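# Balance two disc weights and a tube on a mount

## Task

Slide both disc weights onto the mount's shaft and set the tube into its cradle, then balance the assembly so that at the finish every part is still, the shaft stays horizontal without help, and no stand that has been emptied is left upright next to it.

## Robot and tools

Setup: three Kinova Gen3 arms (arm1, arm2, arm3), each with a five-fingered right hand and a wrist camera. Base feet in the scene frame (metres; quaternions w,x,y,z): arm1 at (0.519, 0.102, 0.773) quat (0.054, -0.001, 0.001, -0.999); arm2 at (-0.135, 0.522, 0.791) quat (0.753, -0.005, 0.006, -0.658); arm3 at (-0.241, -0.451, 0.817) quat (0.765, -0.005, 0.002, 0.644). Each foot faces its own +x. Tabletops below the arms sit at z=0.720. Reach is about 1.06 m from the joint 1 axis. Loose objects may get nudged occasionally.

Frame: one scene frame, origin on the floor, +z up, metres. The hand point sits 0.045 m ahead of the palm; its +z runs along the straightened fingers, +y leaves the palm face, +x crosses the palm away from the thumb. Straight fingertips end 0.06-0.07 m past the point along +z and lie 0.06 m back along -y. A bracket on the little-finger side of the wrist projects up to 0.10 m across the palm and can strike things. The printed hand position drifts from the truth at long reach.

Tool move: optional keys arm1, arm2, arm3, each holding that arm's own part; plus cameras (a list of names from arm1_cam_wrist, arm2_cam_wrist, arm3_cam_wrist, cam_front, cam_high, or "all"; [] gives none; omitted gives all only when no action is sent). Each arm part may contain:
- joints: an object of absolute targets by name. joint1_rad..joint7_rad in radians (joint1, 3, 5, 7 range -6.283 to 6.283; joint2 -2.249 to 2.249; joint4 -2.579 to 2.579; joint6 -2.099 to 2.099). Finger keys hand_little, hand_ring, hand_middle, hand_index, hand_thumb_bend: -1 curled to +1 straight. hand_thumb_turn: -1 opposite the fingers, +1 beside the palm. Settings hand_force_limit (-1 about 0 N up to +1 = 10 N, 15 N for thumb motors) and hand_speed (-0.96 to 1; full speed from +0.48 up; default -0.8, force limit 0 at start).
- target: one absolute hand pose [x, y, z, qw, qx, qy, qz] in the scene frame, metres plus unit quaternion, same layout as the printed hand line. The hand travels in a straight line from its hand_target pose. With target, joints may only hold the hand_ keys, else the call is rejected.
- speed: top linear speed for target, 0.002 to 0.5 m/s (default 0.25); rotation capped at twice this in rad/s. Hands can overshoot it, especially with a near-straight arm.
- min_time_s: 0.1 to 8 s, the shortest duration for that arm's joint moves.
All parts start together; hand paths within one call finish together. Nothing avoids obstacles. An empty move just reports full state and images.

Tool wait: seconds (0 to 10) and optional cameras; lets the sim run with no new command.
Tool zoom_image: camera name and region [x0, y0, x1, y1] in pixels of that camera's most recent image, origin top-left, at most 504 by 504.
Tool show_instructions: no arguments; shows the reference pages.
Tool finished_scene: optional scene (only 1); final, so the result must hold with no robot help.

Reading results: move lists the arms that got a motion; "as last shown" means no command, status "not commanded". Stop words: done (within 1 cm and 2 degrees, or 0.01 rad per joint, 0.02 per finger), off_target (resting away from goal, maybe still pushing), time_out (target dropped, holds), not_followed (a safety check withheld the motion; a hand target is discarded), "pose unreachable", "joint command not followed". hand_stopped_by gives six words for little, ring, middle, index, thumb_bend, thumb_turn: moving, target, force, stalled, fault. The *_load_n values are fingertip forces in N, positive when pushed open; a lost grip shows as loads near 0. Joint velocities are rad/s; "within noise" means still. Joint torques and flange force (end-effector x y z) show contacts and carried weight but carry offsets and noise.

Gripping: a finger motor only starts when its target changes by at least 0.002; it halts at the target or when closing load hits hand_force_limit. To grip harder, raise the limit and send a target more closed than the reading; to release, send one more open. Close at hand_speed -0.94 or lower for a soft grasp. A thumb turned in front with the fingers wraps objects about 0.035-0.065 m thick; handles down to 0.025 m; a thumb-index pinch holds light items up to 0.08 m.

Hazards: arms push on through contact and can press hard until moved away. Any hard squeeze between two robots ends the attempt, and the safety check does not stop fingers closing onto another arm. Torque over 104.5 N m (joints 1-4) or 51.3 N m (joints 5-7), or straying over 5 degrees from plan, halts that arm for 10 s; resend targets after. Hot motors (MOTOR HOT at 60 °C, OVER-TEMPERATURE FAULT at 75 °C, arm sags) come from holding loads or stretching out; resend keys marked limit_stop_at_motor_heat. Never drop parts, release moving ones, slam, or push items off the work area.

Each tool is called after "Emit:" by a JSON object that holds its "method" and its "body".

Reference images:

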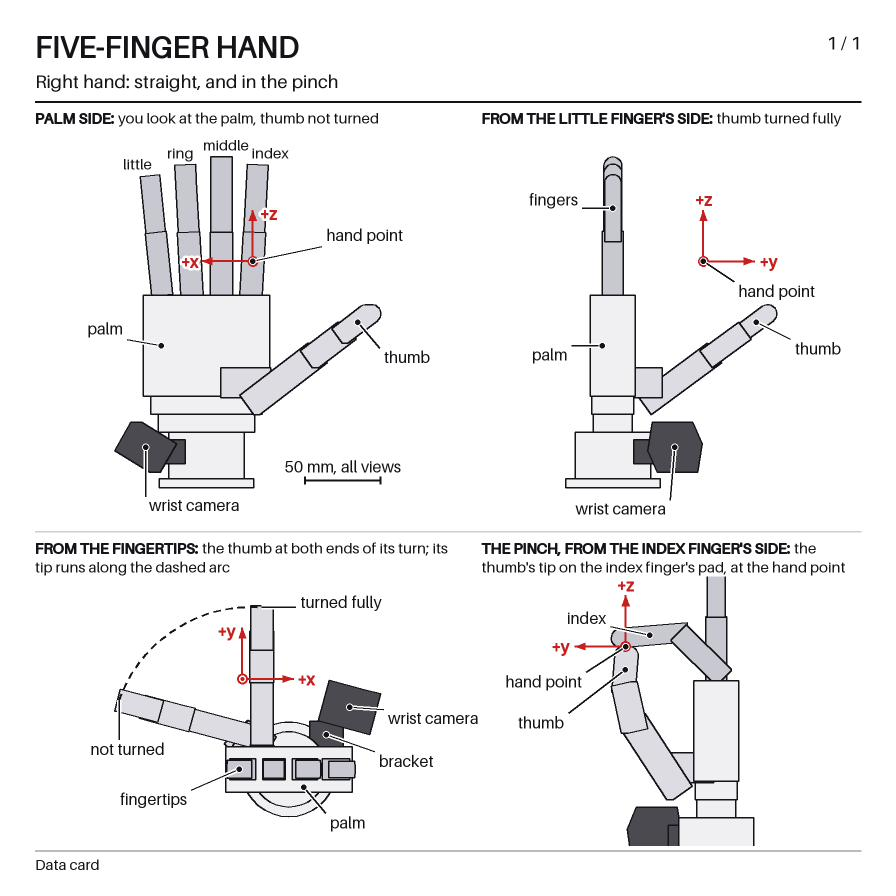

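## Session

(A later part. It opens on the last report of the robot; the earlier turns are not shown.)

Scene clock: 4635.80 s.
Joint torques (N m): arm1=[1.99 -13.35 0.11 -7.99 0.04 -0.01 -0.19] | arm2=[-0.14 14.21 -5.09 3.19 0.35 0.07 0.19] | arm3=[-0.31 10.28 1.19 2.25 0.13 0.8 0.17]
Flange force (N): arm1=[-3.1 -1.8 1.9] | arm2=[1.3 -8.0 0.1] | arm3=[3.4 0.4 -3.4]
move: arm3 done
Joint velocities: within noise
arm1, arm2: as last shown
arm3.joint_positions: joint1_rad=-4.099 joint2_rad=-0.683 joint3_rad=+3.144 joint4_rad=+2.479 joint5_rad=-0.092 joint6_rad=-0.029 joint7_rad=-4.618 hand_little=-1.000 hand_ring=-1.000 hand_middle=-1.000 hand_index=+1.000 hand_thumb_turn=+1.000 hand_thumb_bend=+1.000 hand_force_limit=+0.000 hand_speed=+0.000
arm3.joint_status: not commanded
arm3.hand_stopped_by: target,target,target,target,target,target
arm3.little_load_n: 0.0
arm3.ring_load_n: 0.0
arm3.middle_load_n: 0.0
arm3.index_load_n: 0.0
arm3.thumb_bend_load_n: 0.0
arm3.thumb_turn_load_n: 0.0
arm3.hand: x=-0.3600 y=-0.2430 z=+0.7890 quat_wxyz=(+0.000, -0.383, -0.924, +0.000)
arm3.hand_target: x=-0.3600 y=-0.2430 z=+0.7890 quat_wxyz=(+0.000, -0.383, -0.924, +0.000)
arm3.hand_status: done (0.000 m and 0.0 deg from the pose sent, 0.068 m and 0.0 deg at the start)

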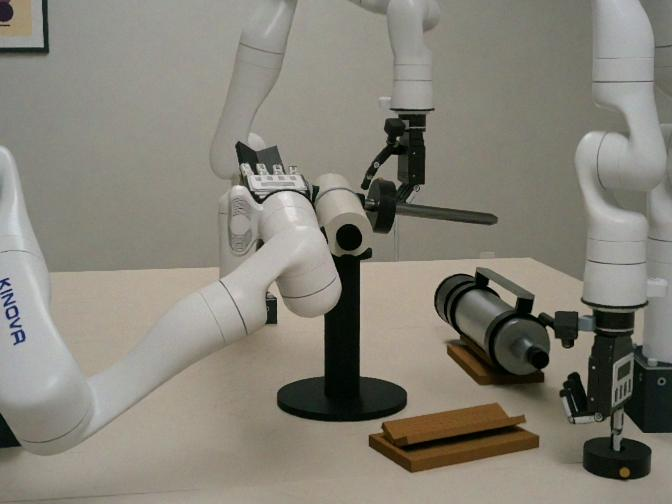

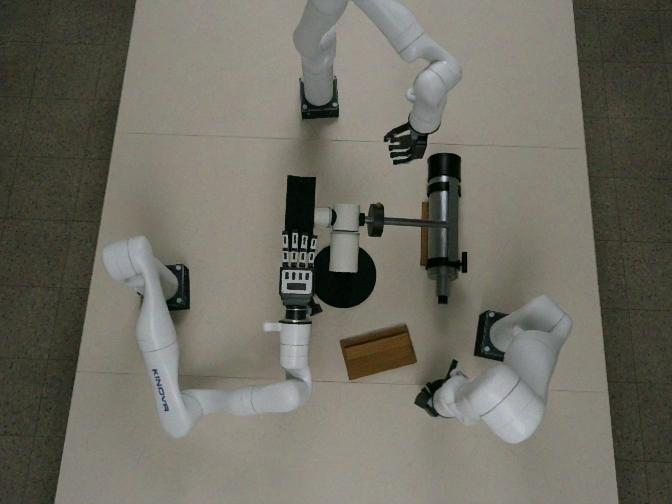

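Emit:
{"method": "move", "body": {"arm3": {"target":[-0.3706,-0.2536,0.7993,0.04,0.3806,0.9188,0.0966],"speed":0.04}, "cameras": []}}

Emit:
{"method": "move", "body": {"arm3": {"target":[-0.3748,-0.2578,0.8036,0.0566,0.3785,0.9137,0.1366],"speed":0.04}, "cameras": []}}

Emit:
{"method": "move", "body": {"arm3": {"target":[-0.3838,-0.2668,0.8124,0.0861,0.3729,0.9002,0.2079],"speed":0.04}, "cameras": ["cam_front","cam_high"]}}

Emit:
{"method": "zoom_image", "body": {"camera": "cam_front", "region": [540, 380, 672, 504]}}

Scene clock: 4684.33 s.
Joint torques (N m): arm1=[2.01 -13.32 0.11 -8.01 0.02 0.02 -0.22] | arm2=[-0.15 14.3 -5.07 3.2 0.38 0.11 0.18] | arm3=[-1.39 9.71 -0.22 3.5 -0.04 1.86 -0.08]
Flange force (N): arm1=[-3.1 -1.6 2.0] | arm2=[1.2 -7.9 0.2] | arm3=[6.4 5.7 -3.5]
move: arm3 done
Joint velocities: within noise
arm1, arm2: as last shown
arm2.thumb_turn_load_n: 0.0
arm3.joint_positions: joint1_rad=-4.635 joint2_rad=-0.754 joint3_rad=+3.460 joint4_rad=+2.434 joint5_rad=-0.247 joint6_rad=+0.035 joint7_rad=-4.760 hand_little=-1.000 hand_ring=-1.000 hand_middle=-1.000 hand_index=+1.000 hand_thumb_turn=+1.000 hand_thumb_bend=+1.000 hand_force_limit=+0.000 hand_speed=+0.000
arm3.joint_status: not commanded
arm3.hand_stopped_by: target,target,target,target,target,target
arm3.little_load_n: 0.0
arm3.ring_load_n: 0.0
arm3.middle_load_n: 0.0
arm3.index_load_n: -0.5
arm3.thumb_bend_load_n: 0.0
arm3.thumb_turn_load_n: 0.0
arm3.hand: x=-0.3706 y=-0.2536 z=+0.7993 quat_wxyz=(-0.040, -0.381, -0.919, -0.097)
arm3.hand_target: x=-0.3706 y=-0.2536 z=+0.7993 quat_wxyz=(-0.040, -0.381, -0.919, -0.097)
arm3.hand_status: done (0.000 m and 0.0 deg from the pose sent, 0.018 m and 12.0 deg at the start)

Scene clock: 4685.93 s.
Joint torques (N m): arm1=[2.01 -13.32 0.06 -8.03 0.04 0 -0.21] | arm2=[-0.12 14.29 -5.12 3.2 0.41 0.1 0.17] | arm3=[-2.16 9.57 -1.85 1.64 -0.35 1.32 -0.18]
Flange force (N): arm1=[-3.2 -1.6 1.9] | arm2=[1.3 -7.9 0.2] | arm3=[5.9 11.1 -9.7]
move: arm3 done
Joint velocities: within noise
arm1, arm2: as last shown
arm1.ring_load_n: 0.5
arm2.index_load_n: 0.5
arm3.joint_positions: joint1_rad=-4.826 joint2_rad=-0.810 joint3_rad=+3.575 joint4_rad=+2.395 joint5_rad=-0.288 joint6_rad=+0.101 joint7_rad=-4.826 hand_little=-1.000 hand_ring=-1.000 hand_middle=-1.000 hand_index=+1.000 hand_thumb_turn=+1.000 hand_thumb_bend=+1.000 hand_force_limit=+0.000 hand_speed=+0.000
arm3.joint_status: not commanded
arm3.hand_stopped_by: target,target,target,target,target,target
arm3.little_load_n: 0.0
arm3.ring_load_n: 0.5
arm3.middle_load_n: 0.0
arm3.index_load_n: -0.5
arm3.thumb_bend_load_n: 0.0
arm3.thumb_turn_load_n: 0.0
arm3.hand: x=-0.3748 y=-0.2578 z=+0.8036 quat_wxyz=(-0.057, -0.378, -0.914, -0.137)
arm3.hand_target: x=-0.3748 y=-0.2578 z=+0.8036 quat_wxyz=(-0.057, -0.378, -0.914, -0.137)
arm3.hand_status: done (0.000 m and 0.0 deg from the pose sent, 0.007 m and 5.0 deg at the start)

Scene clock: 4688.40 s.
Joint torques (N m): arm1=[2.03 -13.33 0.06 -7.99 0.03 0.02 -0.21] | arm2=[-0.22 14.34 -5.11 3.17 0.37 0.1 0.25] | arm3=[-2.62 10.85 -1.72 -0.83 -0.78 0.22 -0.15]
Flange force (N): arm1=[-3.1 -1.7 1.9] | arm2=[0.9 -7.8 0.2] | arm3=[4.5 15.0 -11.0]
move: arm3 done
Joint velocities: within noise
arm1, arm2: as last shown
arm1.ring_load_n: 0.0
arm1.thumb_bend_load_n: -0.5
arm2.index_load_n: 0.0
arm3.joint_positions: joint1_rad=-5.108 joint2_rad=-0.934 joint3_rad=+3.741 joint4_rad=+2.304 joint5_rad=-0.321 joint6_rad=+0.265 joint7_rad=-4.956 hand_little=-1.000 hand_ring=-1.000 hand_middle=-1.000 hand_index=+1.000 hand_thumb_turn=+1.000 hand_thumb_bend=+1.000 hand_force_limit=+0.000 hand_speed=+0.000
arm3.joint_status: not commanded
arm3.hand_stopped_by: target,target,target,target,target,target
arm3.little_load_n: 0.0
arm3.ring_load_n: 0.0
arm3.middle_load_n: 0.0
arm3.index_load_n: 0.0
arm3.thumb_bend_load_n: 0.0
arm3.thumb_turn_load_n: 0.0
arm3.hand: x=-0.3838 y=-0.2668 z=+0.8124 quat_wxyz=(-0.086, -0.373, -0.900, -0.208)
arm3.hand_target: x=-0.3838 y=-0.2668 z=+0.8124 quat_wxyz=(-0.086, -0.373, -0.900, -0.208)
arm3.hand_status: done (0.000 m and 0.0 deg from the pose sent, 0.015 m and 9.0 deg at the start)

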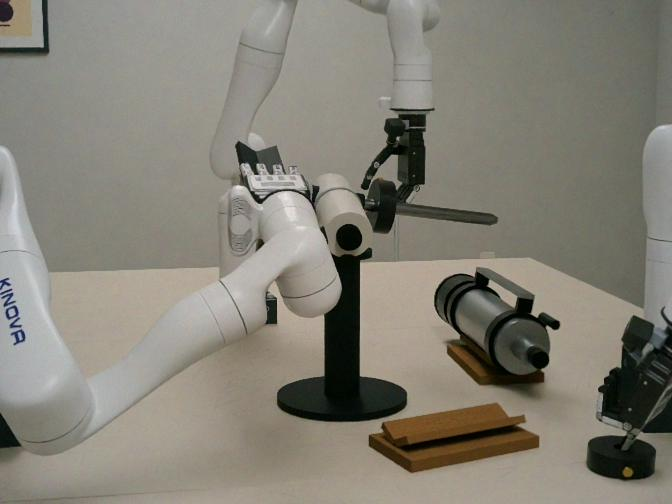

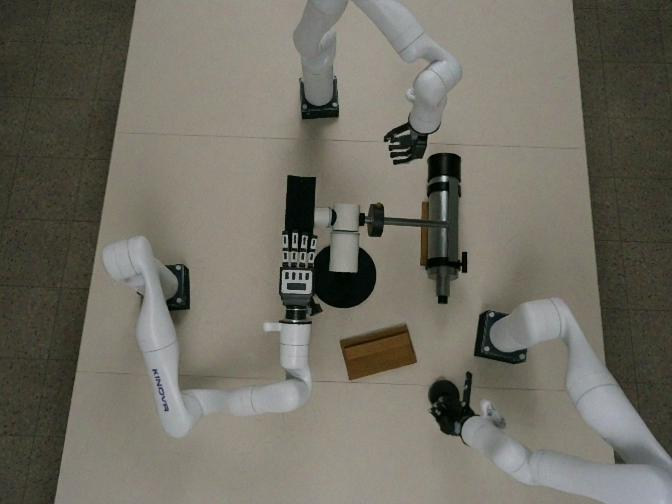

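Scaled by 3.818 from the camera's image (finer frame: 960x720).

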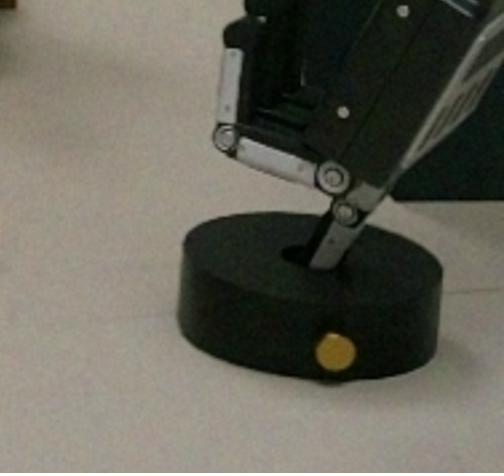

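Emit:
{"method": "move", "body": {"arm3": {"target":[-0.3929,-0.2759,0.8215,0.1087,0.3669,0.8858,0.2624],"speed":0.04}, "cameras": ["cam_front"]}}

Emit:
{"method": "zoom_image", "body": {"camera": "cam_front", "region": [540, 380, 672, 504]}}

Scene clock: 4695.17 s.
Joint torques (N m): arm1=[2.06 -13.34 0.07 -8.02 0.03 0.03 -0.19] | arm2=[-0.07 14.26 -5.14 3.13 0.39 0.14 0.17] | arm3=[-2.43 12.75 0.2 -0.21 -0.72 0.52 -0.1]
Flange force (N): arm1=[-3.2 -1.7 2.0] | arm2=[1.2 -7.9 0.5] | arm3=[5.3 11.0 -4.3]
move: arm3 done
Joint velocities: within noise
arm1, arm2: as last shown
arm1.index_load_n: 0.5
arm1.thumb_bend_load_n: 0.0
arm2.index_load_n: 0.5
arm3.joint_positions: joint1_rad=-5.275 joint2_rad=-1.035 joint3_rad=+3.834 joint4_rad=+2.215 joint5_rad=-0.315 joint6_rad=+0.422 joint7_rad=-5.060 hand_little=-1.000 hand_ring=-1.000 hand_middle=-1.000 hand_index=+1.000 hand_thumb_turn=+1.000 hand_thumb_bend=+1.000 hand_force_limit=+0.000 hand_speed=+0.000
arm3.joint_status: not commanded
arm3.hand_stopped_by: target,target,target,target,target,target
arm3.little_load_n: 0.0
arm3.ring_load_n: 0.0
arm3.middle_load_n: 0.5
arm3.index_load_n: 0.0
arm3.thumb_bend_load_n: -0.5
arm3.thumb_turn_load_n: 0.0
arm3.hand: x=-0.3929 y=-0.2759 z=+0.8215 quat_wxyz=(-0.109, -0.367, -0.886, -0.262)
arm3.hand_target: x=-0.3929 y=-0.2759 z=+0.8215 quat_wxyz=(-0.109, -0.367, -0.886, -0.262)
arm3.hand_status: done (0.000 m and 0.0 deg from the pose sent, 0.016 m and 7.0 deg at the start)

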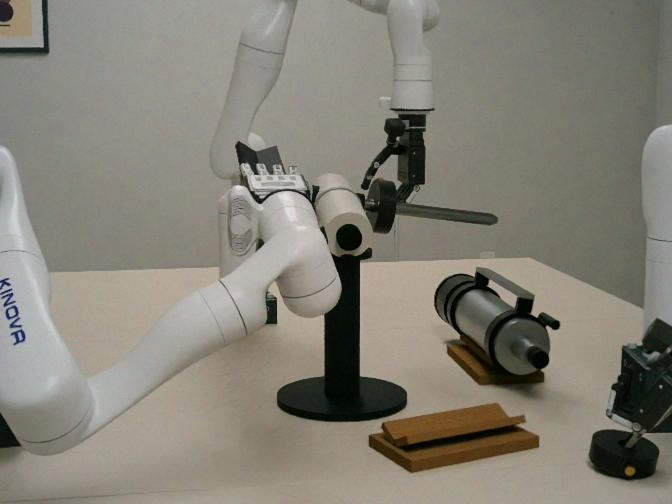

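Scaled by 3.818 from the camera's image (finer frame: 960x720).

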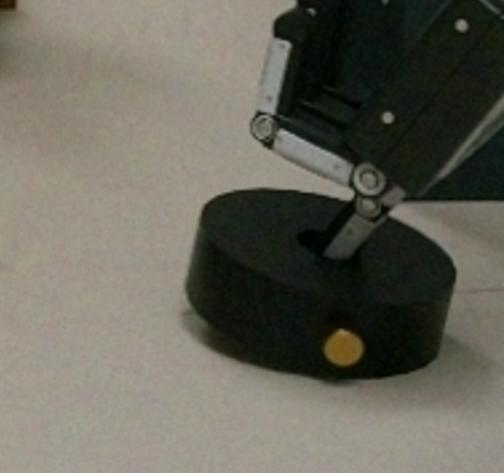

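Emit:
{"method": "move", "body": {"arm3": {"target":[-0.4024,-0.2854,0.8287,0.134,0.3585,0.8654,0.3236],"speed":0.04}, "cameras": []}}

Emit:
{"method": "move", "body": {"arm3": {"target":[-0.4161,-0.2991,0.836,0.1648,0.3454,0.8339,0.3978],"speed":0.05}, "cameras": ["cam_front","cam_high"]}}

Emit:
{"method": "zoom_image", "body": {"camera": "cam_front", "region": [540, 380, 672, 504]}}

Scene clock: 4705.23 s.
Joint torques (N m): arm1=[2.01 -13.32 0.05 -7.98 0.03 0.02 -0.21] | arm2=[-0.09 14.25 -5.17 3.18 0.38 0.15 0.21] | arm3=[-0.68 10.06 0.77 2.9 -0.21 1.31 0.04]
Flange force (N): arm1=[-3.1 -1.7 1.9] | arm2=[1.3 -7.9 0.4] | arm3=[7.0 8.8 -12.6]
move: arm3 done
Joint velocities: within noise
arm1, arm2: as last shown
arm1.index_load_n: -0.5
arm2.index_load_n: 0.0
arm2.thumb_turn_load_n: -0.5
arm3.joint_positions: joint1_rad=-5.400 joint2_rad=-1.156 joint3_rad=+3.894 joint4_rad=+2.105 joint5_rad=-0.295 joint6_rad=+0.593 joint7_rad=-5.166 hand_little=-1.000 hand_ring=-1.000 hand_middle=-1.000 hand_index=+1.000 hand_thumb_turn=+1.000 hand_thumb_bend=+1.000 hand_force_limit=+0.000 hand_speed=+0.000
arm3.joint_status: not commanded
arm3.hand_stopped_by: target,target,target,target,target,target
arm3.little_load_n: 0.0
arm3.ring_load_n: 0.0
arm3.middle_load_n: 0.0
arm3.index_load_n: 0.5
arm3.thumb_bend_load_n: 0.0
arm3.thumb_turn_load_n: 0.0
arm3.hand: x=-0.4024 y=-0.2854 z=+0.8287 quat_wxyz=(-0.134, -0.358, -0.865, -0.324)
arm3.hand_target: x=-0.4024 y=-0.2854 z=+0.8287 quat_wxyz=(-0.134, -0.358, -0.865, -0.324)
arm3.hand_status: done (0.000 m and 0.0 deg from the pose sent, 0.015 m and 8.0 deg at the start)

Scene clock: 4707.47 s.
Joint torques (N m): arm1=[2.03 -13.31 0.08 -7.98 0.03 0.01 -0.21] | arm2=[-0.14 14.2 -5.08 3.17 0.41 0.09 0.21] | arm3=[-0.31 11.33 2.74 4.61 0.58 2.19 0.17]
Flange force (N): arm1=[-3.1 -1.7 1.8] | arm2=[1.2 -8.1 0.2] | arm3=[7.5 3.6 -8.8]
move: arm3 done
Joint velocities: within noise
arm1.joint_positions: joint1_rad=-0.700 joint2_rad=+0.300 joint3_rad=+0.000 joint4_rad=+1.700 joint5_rad=+0.000 joint6_rad=+1.140 joint7_rad=-5.500 hand_little=+0.000 hand_ring=+0.000 hand_middle=+0.000 hand_index=+0.000 hand_thumb_turn=-1.000 hand_thumb_bend=+0.500 hand_force_limit=-0.100 hand_speed=-0.850
arm1.joint_status: not commanded
arm1.hand_stopped_by: target,target,target,target,target,target
arm1.little_load_n: 0.0
arm1.ring_load_n: 0.0
arm1.middle_load_n: 0.5
arm1.index_load_n: 0.5
arm1.thumb_bend_load_n: 0.0
arm1.thumb_turn_load_n: 0.0
arm1.hand: x=+0.2473 y=-0.1171 z=+1.0069 quat_wxyz=(-0.002, -0.010, +1.000, +0.000)
arm1.hand_target: x=+0.2473 y=-0.1171 z=+1.0069 quat_wxyz=(-0.002, -0.010, +1.000, +0.000)
arm1.hand_status: not commanded
arm2.joint_positions: joint1_rad=-1.735 joint2_rad=-2.074 joint3_rad=+1.157 joint4_rad=+1.663 joint5_rad=+0.333 joint6_rad=+1.312 joint7_rad=+1.211 hand_little=+1.000 hand_ring=+1.000 hand_middle=+1.000 hand_index=+1.000 hand_thumb_turn=-1.000 hand_thumb_bend=+1.000 hand_force_limit=+0.300 hand_speed=-0.300
arm2.joint_status: not commanded
arm2.hand_stopped_by: target,target,target,target,target,target
arm2.little_load_n: 0.0
arm2.ring_load_n: 0.0
arm2.middle_load_n: 0.0
arm2.index_load_n: 0.0
arm2.thumb_bend_load_n: 0.0
arm2.thumb_turn_load_n: 0.0
arm2.hand: x=-0.0970 y=+0.1460 z=+1.0105 quat_wxyz=(-0.558, +0.435, -0.435, +0.557)
arm2.hand_target: x=-0.0970 y=+0.1460 z=+1.0105 quat_wxyz=(-0.558, +0.435, -0.435, +0.557)
arm2.hand_status: not commanded
arm3.joint_positions: joint1_rad=-5.499 joint2_rad=-1.301 joint3_rad=+3.930 joint4_rad=+1.953 joint5_rad=-0.258 joint6_rad=+0.809 joint7_rad=-5.280 hand_little=-1.000 hand_ring=-1.000 hand_middle=-1.000 hand_index=+1.000 hand_thumb_turn=+1.000 hand_thumb_bend=+1.000 hand_force_limit=+0.000 hand_speed=+0.000
arm3.joint_status: not commanded
arm3.hand_stopped_by: target,target,target,target,target,target
arm3.little_load_n: 0.0
arm3.ring_load_n: 0.0
arm3.middle_load_n: 0.0
arm3.index_load_n: 0.5
arm3.thumb_bend_load_n: 0.0
arm3.thumb_turn_load_n: 0.0
arm3.hand: x=-0.4161 y=-0.2991 z=+0.8360 quat_wxyz=(-0.165, -0.345, -0.834, -0.398)
arm3.hand_target: x=-0.4161 y=-0.2991 z=+0.8360 quat_wxyz=(-0.165, -0.345, -0.834, -0.398)
arm3.hand_status: done (0.000 m and 0.0 deg from the pose sent, 0.021 m and 10.0 deg at the start)

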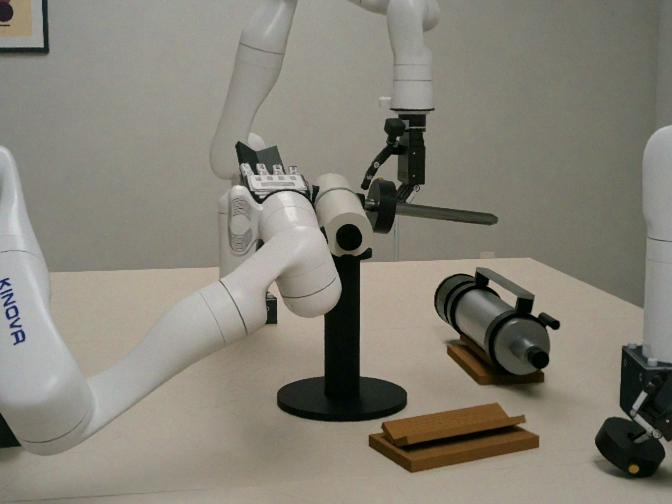

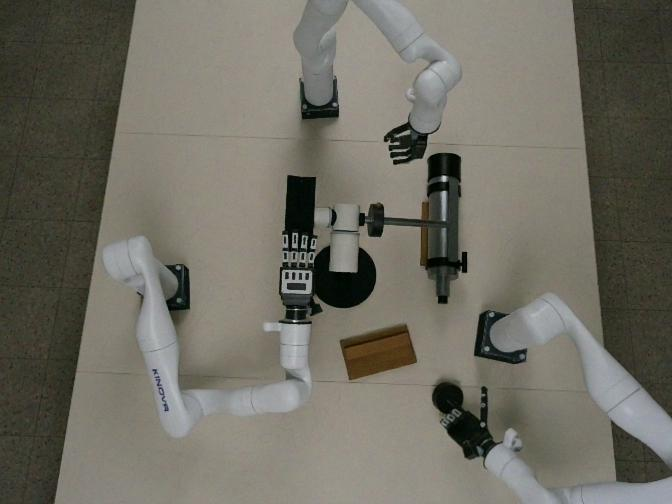

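Scaled by 3.818 from the camera's image (finer frame: 960x720).

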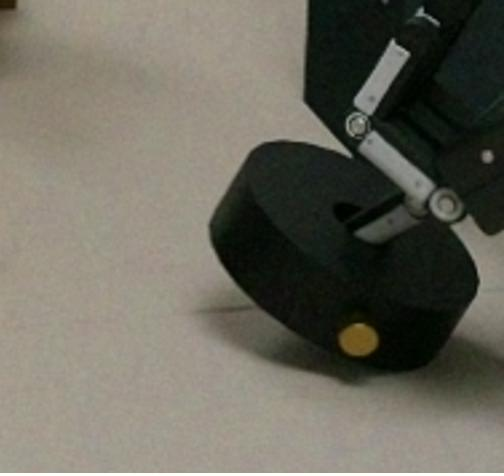

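Emit:
{"method": "move", "body": {"arm3": {"target":[-0.4335,-0.3165,0.8375,0.2,0.3263,0.7877,0.4828],"speed":0.05}, "cameras": ["cam_front","cam_high"]}}

Emit:
{"method": "zoom_image", "body": {"camera": "cam_front", "region": [540, 380, 672, 504]}}

Emit:
{"method": "zoom_image", "body": {"camera": "cam_high", "region": [390, 350, 510, 450]}}

Scene clock: 4717.03 s.
Joint torques (N m): arm1=[2.06 -13.3 0.1 -7.99 0.04 0.01 -0.21] | arm2=[-0.15 14.34 -5.1 3.2 0.41 0.12 0.2] | arm3=[0.13 9.58 -3.95 0 -5.41 -2.47 -0.48]
Flange force (N): arm1=[-3.2 -1.7 1.9] | arm2=[1.2 -7.9 0.2] | arm3=[9.5 27.2 -22.2]
move: arm3 done
Joint velocities: within noise
arm1, arm2: as last shown
arm1.middle_load_n: 0.0
arm1.index_load_n: 0.0
arm2.index_load_n: 0.5
arm3.joint_positions: joint1_rad=-5.555 joint2_rad=-1.473 joint3_rad=+3.937 joint4_rad=+1.751 joint5_rad=-0.212 joint6_rad=+1.059 joint7_rad=-5.391 hand_little=-1.000 hand_ring=-1.000 hand_middle=-1.000 hand_index=+1.000 hand_thumb_turn=+1.000 hand_thumb_bend=+1.000 hand_force_limit=+0.000 hand_speed=+0.000
arm3.joint_status: not commanded
arm3.hand_stopped_by: target,target,target,target,target,target
arm3.little_load_n: 0.0
arm3.ring_load_n: 0.0
arm3.middle_load_n: 0.0
arm3.index_load_n: 0.0
arm3.thumb_bend_load_n: 0.0
arm3.thumb_turn_load_n: 0.0
arm3.hand: x=-0.4335 y=-0.3165 z=+0.8375 quat_wxyz=(-0.200, -0.326, -0.788, -0.483)
arm3.hand_target: x=-0.4335 y=-0.3165 z=+0.8375 quat_wxyz=(-0.200, -0.326, -0.788, -0.483)
arm3.hand_status: done (0.000 m and 0.0 deg from the pose sent, 0.025 m and 12.0 deg at the start)

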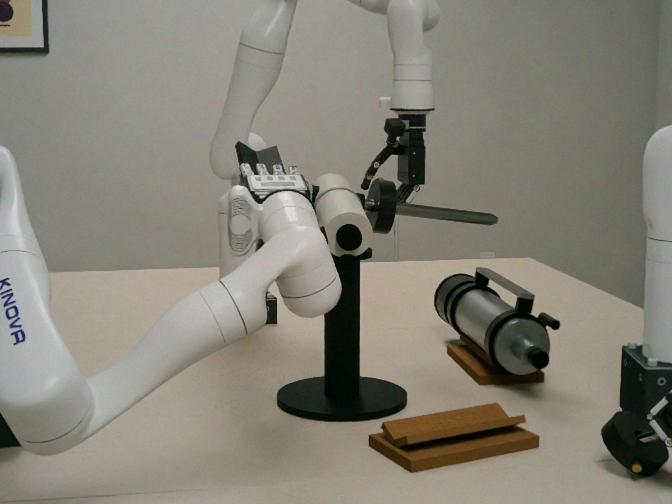

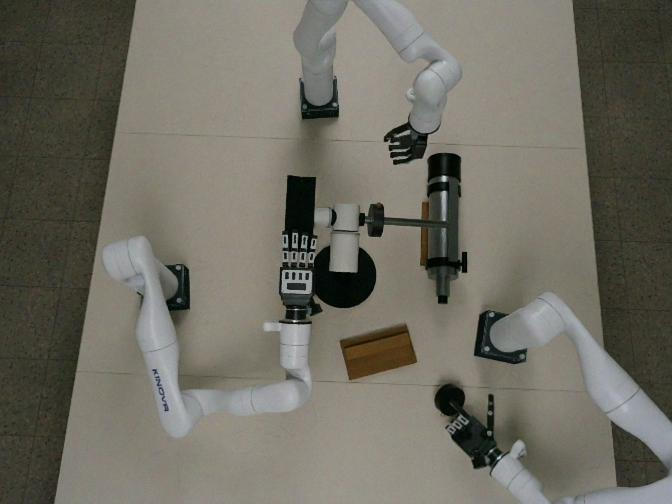

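Scaled by 3.818 from the camera's image (finer frame: 960x720).

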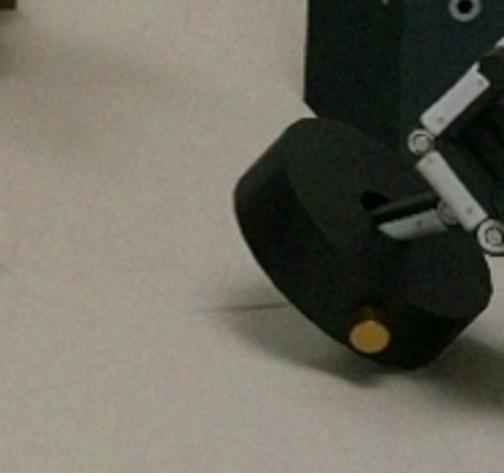

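Scaled by 4.200 from the camera's image (finer frame: 960x720).

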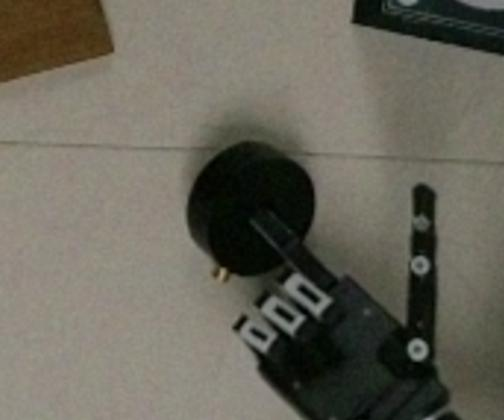

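Emit:
{"method": "move", "body": {"arm3": {"target":[-0.4463,-0.3293,0.839,0.2195,0.3135,0.7568,0.5299],"speed":0.05}, "cameras": ["cam_front","cam_high"]}}

Emit:
{"method": "zoom_image", "body": {"camera": "cam_front", "region": [540, 380, 672, 504]}}

Emit:
{"method": "zoom_image", "body": {"camera": "cam_high", "region": [390, 350, 510, 450]}}

Scene clock: 4730.63 s.
Joint torques (N m): arm1=[2 -13.34 0.07 -7.96 0.03 0.01 -0.19] | arm2=[-0.09 14.2 -5.07 3.21 0.39 0.1 0.21] | arm3=[-1.24 15.3 3.93 1.57 0.04 1.08 -0.04]
Flange force (N): arm1=[-3.0 -1.8 1.9] | arm2=[1.5 -8.1 0.2] | arm3=[4.6 5.7 -2.5]
move: arm3 done
Joint velocities: within noise
arm1, arm2: as last shown
arm3.joint_positions: joint1_rad=-5.570 joint2_rad=-1.565 joint3_rad=+3.937 joint4_rad=+1.620 joint5_rad=-0.181 joint6_rad=+1.215 joint7_rad=-5.442 hand_little=-1.000 hand_ring=-1.000 hand_middle=-1.000 hand_index=+1.000 hand_thumb_turn=+1.000 hand_thumb_bend=+1.000 hand_force_limit=+0.000 hand_speed=+0.000
arm3.joint_status: not commanded
arm3.hand_stopped_by: target,target,target,target,target,target
arm3.little_load_n: 0.0
arm3.ring_load_n: 0.0
arm3.middle_load_n: 0.0
arm3.index_load_n: 0.0
arm3.thumb_bend_load_n: 0.0
arm3.thumb_turn_load_n: 0.0
arm3.hand: x=-0.4463 y=-0.3293 z=+0.8390 quat_wxyz=(-0.220, -0.313, -0.757, -0.530)
arm3.hand_target: x=-0.4463 y=-0.3293 z=+0.8390 quat_wxyz=(-0.220, -0.314, -0.757, -0.530)
arm3.hand_status: done (0.000 m and 0.0 deg from the pose sent, 0.018 m and 7.0 deg at the start)

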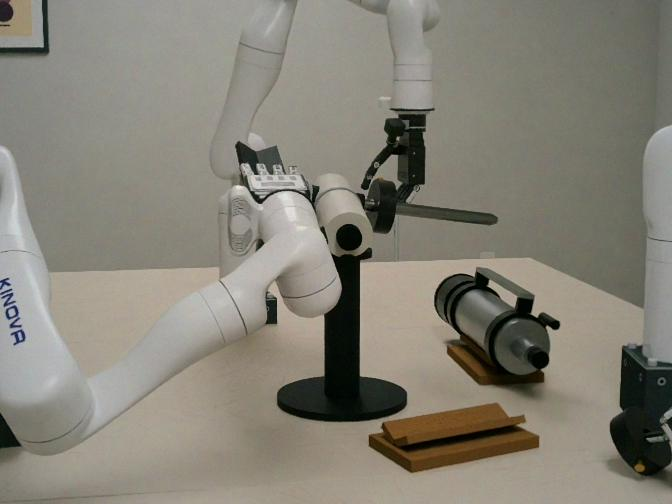

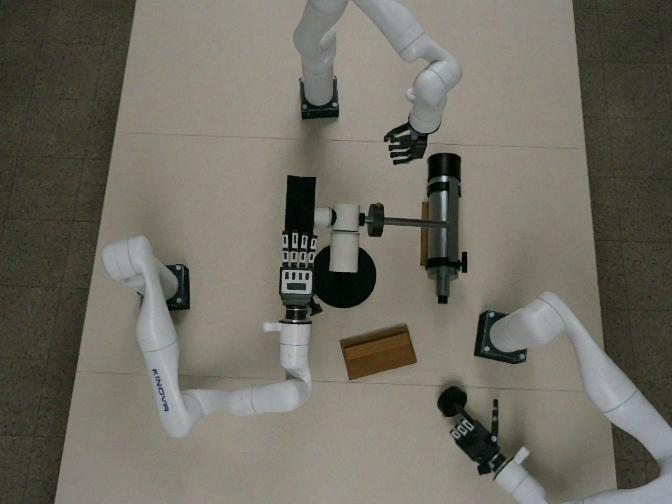

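Scaled by 3.818 from the camera's image (finer frame: 960x720).

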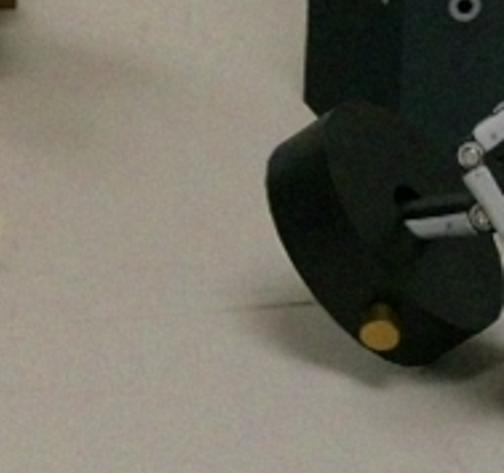

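Scaled by 4.200 from the camera's image (finer frame: 960x720).

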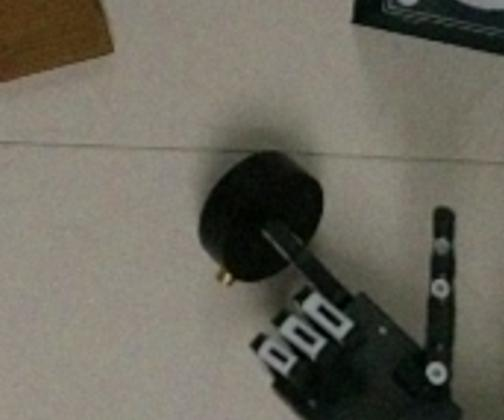

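Emit:
{"method": "move", "body": {"arm3": {"target":[-0.4606,-0.3436,0.8345,0.246,0.2931,0.7077,0.5939],"speed":0.05}, "cameras": ["cam_front","cam_high"]}}

Emit:
{"method": "zoom_image", "body": {"camera": "cam_front", "region": [540, 380, 672, 504]}}

Emit:
{"method": "zoom_image", "body": {"camera": "cam_high", "region": [390, 350, 510, 450]}}

Scene clock: 4739.97 s.
Joint torques (N m): arm1=[1.99 -13.36 0.05 -8.01 0.02 0.05 -0.21] | arm2=[-0.13 14.27 -5.09 3.19 0.38 0.1 0.19] | arm3=[-0.34 13.95 2.99 2.59 -0.43 0.89 -0.08]
Flange force (N): arm1=[-3.1 -1.6 2.1] | arm2=[1.3 -7.9 0.2] | arm3=[5.4 7.6 -6.3]
move: arm3 done
Joint velocities: within noise
arm1, arm2: as last shown
arm1.little_load_n: 0.5
arm1.thumb_bend_load_n: -0.5
arm3.joint_positions: joint1_rad=-5.567 joint2_rad=-1.703 joint3_rad=+3.930 joint4_rad=+1.435 joint5_rad=-0.140 joint6_rad=+1.418 joint7_rad=-5.501 hand_little=-1.000 hand_ring=-1.000 hand_middle=-1.000 hand_index=+1.000 hand_thumb_turn=+1.000 hand_thumb_bend=+1.000 hand_force_limit=+0.000 hand_speed=+0.000
arm3.joint_status: not commanded
arm3.hand_stopped_by: target,target,target,target,target,target
arm3.little_load_n: 0.0
arm3.ring_load_n: 0.0
arm3.middle_load_n: 0.0
arm3.index_load_n: 0.0
arm3.thumb_bend_load_n: 0.0
arm3.thumb_turn_load_n: 0.0
arm3.hand: x=-0.4606 y=-0.3436 z=+0.8345 quat_wxyz=(-0.246, -0.293, -0.708, -0.594)
arm3.hand_target: x=-0.4606 y=-0.3436 z=+0.8345 quat_wxyz=(-0.246, -0.293, -0.708, -0.594)
arm3.hand_status: done (0.000 m and 0.0 deg from the pose sent, 0.021 m and 10.0 deg at the start)

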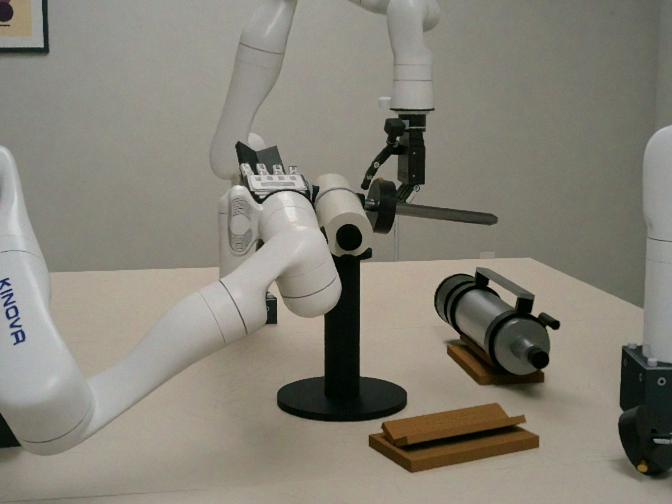

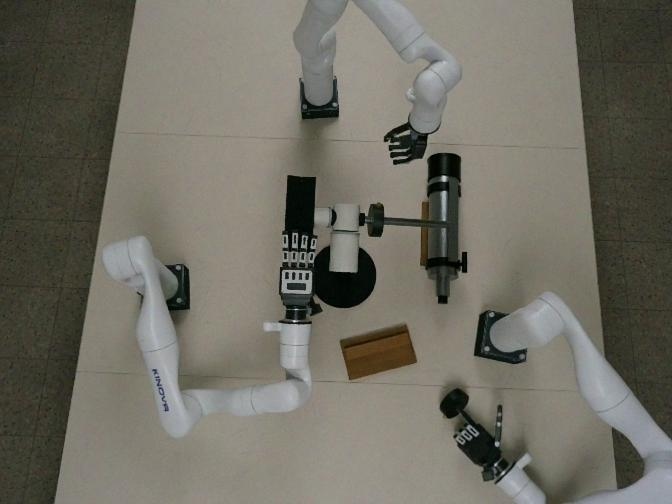

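Scaled by 3.818 from the camera's image (finer frame: 960x720).

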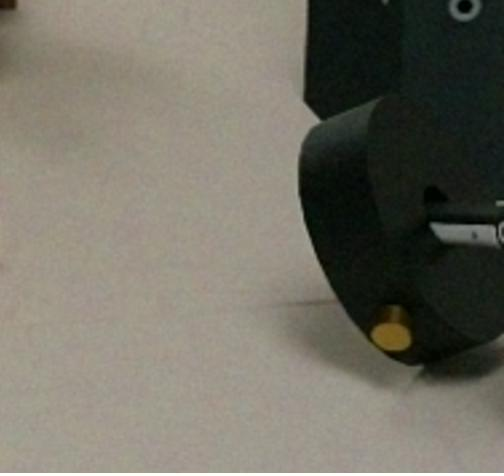

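Scaled by 4.200 from the camera's image (finer frame: 960x720).

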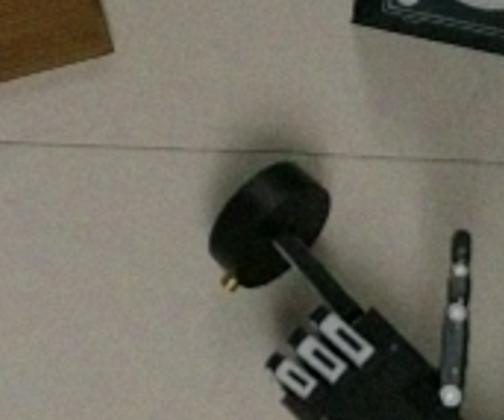

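Emit:
{"method": "move", "body": {"arm3": {"target":[-0.4690,-0.3520,0.829,0.261,0.2799,0.6757,0.6301],"speed":0.05}, "cameras": ["cam_front","cam_high"]}}

Emit:
{"method": "zoom_image", "body": {"camera": "cam_front", "region": [540, 380, 672, 504]}}

Emit:
{"method": "zoom_image", "body": {"camera": "cam_high", "region": [390, 350, 510, 450]}}

Scene clock: 4749.90 s.
Joint torques (N m): arm1=[2.03 -13.32 0.13 -7.99 0.01 0.02 -0.21] | arm2=[-0.09 14.3 -5.09 3.12 0.37 0.1 0.16] | arm3=[-0.16 14.02 3.43 2.91 0.08 0.85 -0.06]
Flange force (N): arm1=[-3.2 -1.7 1.9] | arm2=[1.2 -7.8 0.4] | arm3=[4.9 6.0 -6.7]
move: arm3 done
Joint velocities: within noise
arm1, arm2: as last shown
arm1.little_load_n: 0.0
arm1.thumb_bend_load_n: 0.0
arm2.middle_load_n: -0.5
arm2.index_load_n: 0.0
arm3.joint_positions: joint1_rad=-5.555 joint2_rad=-1.789 joint3_rad=+3.927 joint4_rad=+1.316 joint5_rad=-0.116 joint6_rad=+1.542 joint7_rad=-5.529 hand_little=-1.000 hand_ring=-1.000 hand_middle=-1.000 hand_index=+1.000 hand_thumb_turn=+1.000 hand_thumb_bend=+1.000 hand_force_limit=+0.000 hand_speed=+0.000
arm3.joint_status: not commanded
arm3.hand_stopped_by: target,target,target,target,target,target
arm3.little_load_n: 0.0
arm3.ring_load_n: 0.0
arm3.middle_load_n: 0.0
arm3.index_load_n: -0.5
arm3.thumb_bend_load_n: -0.5
arm3.thumb_turn_load_n: 0.0
arm3.hand: x=-0.4690 y=-0.3520 z=+0.8290 quat_wxyz=(-0.261, -0.280, -0.676, -0.630)
arm3.hand_target: x=-0.4690 y=-0.3520 z=+0.8290 quat_wxyz=(-0.261, -0.280, -0.676, -0.630)
arm3.hand_status: done (0.000 m and 0.0 deg from the pose sent, 0.013 m and 6.0 deg at the start)

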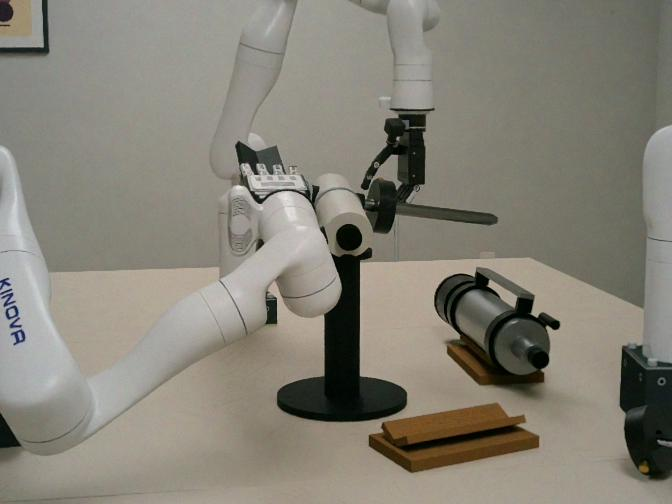

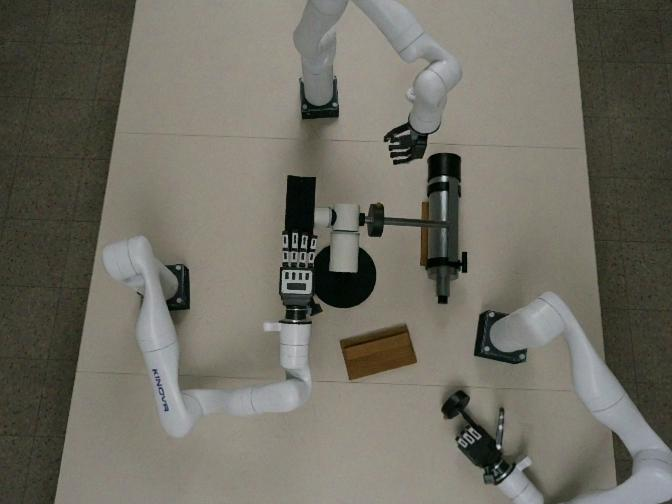

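Scaled by 3.818 from the camera's image (finer frame: 960x720).

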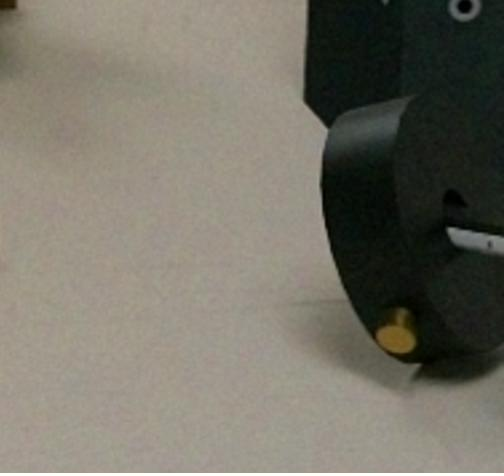

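Scaled by 4.200 from the camera's image (finer frame: 960x720).

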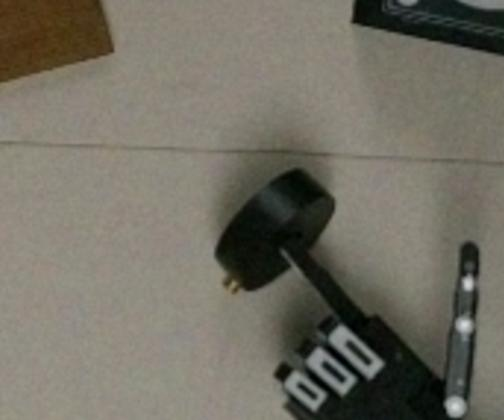

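Emit:
{"method": "move", "body": {"arm3": {"target":[-0.4737,-0.3567,0.8285,0.2659,0.2753,0.6645,0.6418],"speed":0.04}, "cameras": ["cam_front","cam_high"]}}

Emit:
{"method": "zoom_image", "body": {"camera": "cam_front", "region": [540, 380, 672, 504]}}

Emit:
{"method": "zoom_image", "body": {"camera": "cam_high", "region": [390, 350, 510, 450]}}

Scene clock: 4758.50 s.
Joint torques (N m): arm1=[2.02 -13.31 0.07 -8 0.03 0.02 -0.21] | arm2=[-0.15 14.28 -5.11 3.11 0.38 0.09 0.22] | arm3=[-1.02 16.17 5.04 2.87 1.39 2.11 0.09]
Flange force (N): arm1=[-3.1 -1.7 1.9] | arm2=[0.9 -7.9 0.4] | arm3=[4.0 0.4 -2.3]
move: arm3 done
Joint velocities: within noise
arm1, arm2: as last shown
arm2.middle_load_n: 0.0
arm2.thumb_bend_load_n: 0.5
arm3.joint_positions: joint1_rad=-5.550 joint2_rad=-1.815 joint3_rad=+3.927 joint4_rad=+1.270 joint5_rad=-0.106 joint6_rad=+1.591 joint7_rad=-5.537 hand_little=-1.000 hand_ring=-1.000 hand_middle=-1.000 hand_index=+1.000 hand_thumb_turn=+1.000 hand_thumb_bend=+1.000 hand_force_limit=+0.000 hand_speed=+0.000
arm3.joint_status: not commanded
arm3.hand_stopped_by: target,target,target,target,target,target
arm3.little_load_n: 0.0
arm3.ring_load_n: 0.0
arm3.middle_load_n: 0.0
arm3.index_load_n: 0.0
arm3.thumb_bend_load_n: 0.0
arm3.thumb_turn_load_n: 0.0
arm3.hand: x=-0.4737 y=-0.3567 z=+0.8285 quat_wxyz=(-0.266, -0.275, -0.665, -0.642)
arm3.hand_target: x=-0.4737 y=-0.3567 z=+0.8285 quat_wxyz=(-0.266, -0.275, -0.665, -0.642)
arm3.hand_status: done (0.000 m and 0.0 deg from the pose sent, 0.007 m and 2.0 deg at the start)

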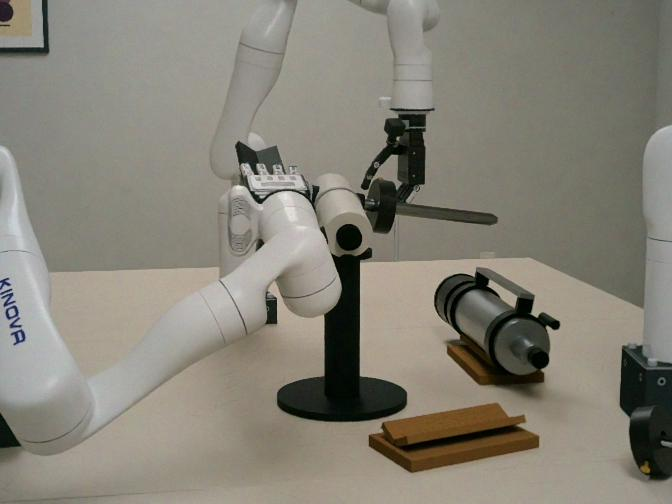

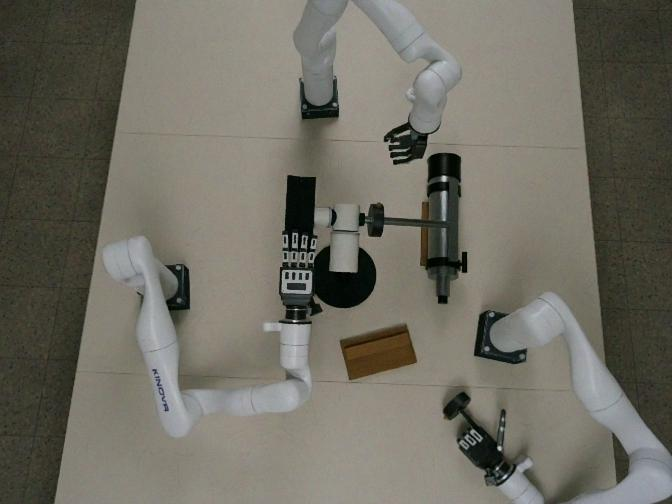

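Scaled by 3.818 from the camera's image (finer frame: 960x720).

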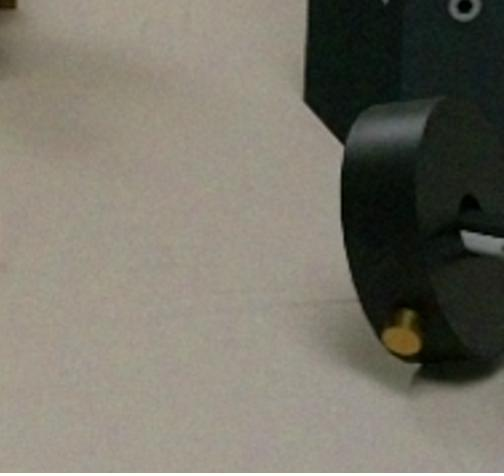

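Scaled by 4.200 from the camera's image (finer frame: 960x720).

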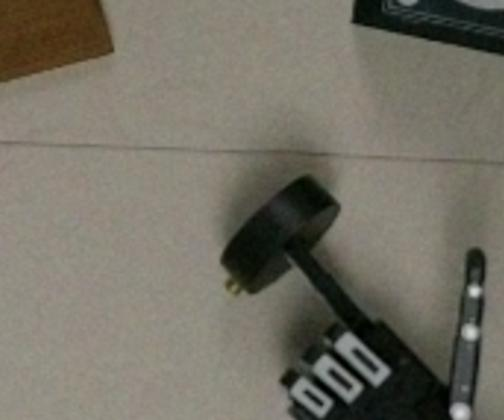

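Emit:
{"method": "move", "body": {"arm3": {"target":[-0.4737,-0.3567,0.832,0.2659,0.2753,0.6645,0.6418],"speed":0.03}, "cameras": ["cam_front","cam_high"]}}

Emit:
{"method": "zoom_image", "body": {"camera": "cam_front", "region": [540, 380, 672, 504]}}

Emit:
{"method": "zoom_image", "body": {"camera": "cam_high", "region": [390, 350, 510, 450]}}

Scene clock: 4764.53 s.
Joint torques (N m): arm1=[2.05 -13.39 0.09 -8 0.04 0.02 -0.22] | arm2=[-0.11 14.23 -5.08 3.17 0.39 0.11 0.19] | arm3=[-1.12 16.51 5.41 2.51 1.69 2.07 0.06]
Flange force (N): arm1=[-3.1 -1.8 2.0] | arm2=[1.3 -8.0 0.3] | arm3=[3.0 0.3 -1.2]
move: arm3 done
Joint velocities: within noise
arm1, arm2: as last shown
arm1.middle_load_n: 0.5
arm2.index_load_n: 0.5
arm2.thumb_bend_load_n: 0.0
arm3.joint_positions: joint1_rad=-5.552 joint2_rad=-1.808 joint3_rad=+3.929 joint4_rad=+1.279 joint5_rad=-0.103 joint6_rad=+1.589 joint7_rad=-5.534 hand_little=-1.000 hand_ring=-1.000 hand_middle=-1.000 hand_index=+1.000 hand_thumb_turn=+1.000 hand_thumb_bend=+1.000 hand_force_limit=+0.000 hand_speed=+0.000
arm3.joint_status: not commanded
arm3.hand_stopped_by: target,target,target,target,target,target
arm3.little_load_n: 0.0
arm3.ring_load_n: 0.0
arm3.middle_load_n: 0.0
arm3.index_load_n: 0.0
arm3.thumb_bend_load_n: 0.0
arm3.thumb_turn_load_n: 0.0
arm3.hand: x=-0.4737 y=-0.3567 z=+0.8320 quat_wxyz=(-0.266, -0.275, -0.664, -0.642)
arm3.hand_target: x=-0.4737 y=-0.3567 z=+0.8320 quat_wxyz=(-0.266, -0.275, -0.665, -0.642)
arm3.hand_status: done (0.000 m and 0.0 deg from the pose sent, 0.003 m and 0.0 deg at the start)

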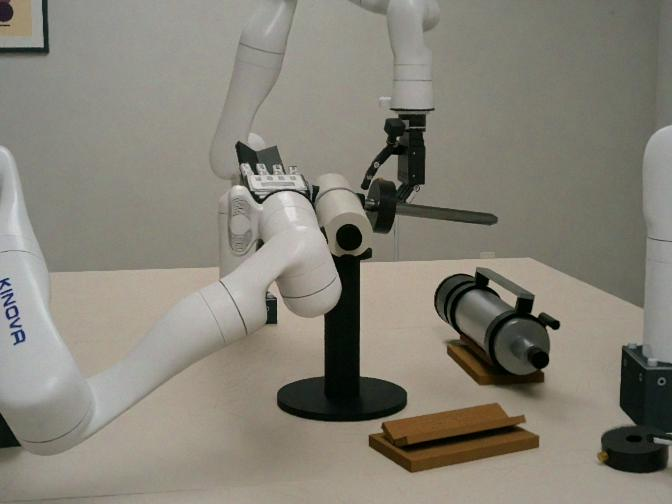

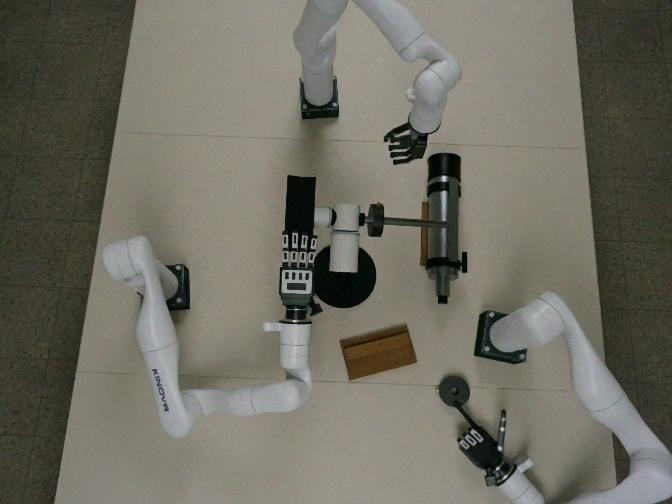

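Scaled by 3.818 from the camera's image (finer frame: 960x720).

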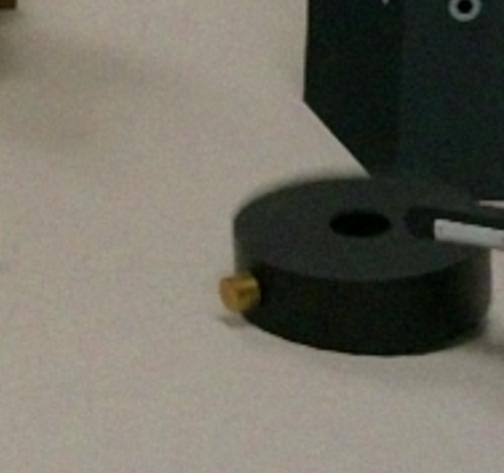

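Scaled by 4.200 from the camera's image (finer frame: 960x720).

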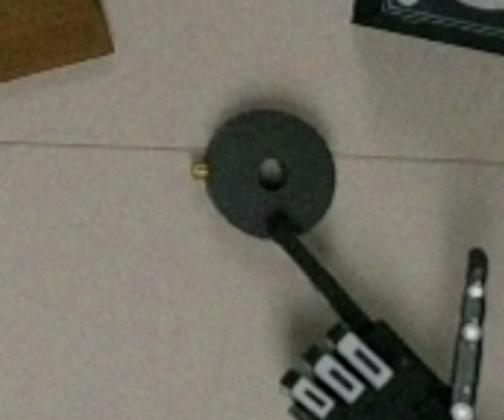

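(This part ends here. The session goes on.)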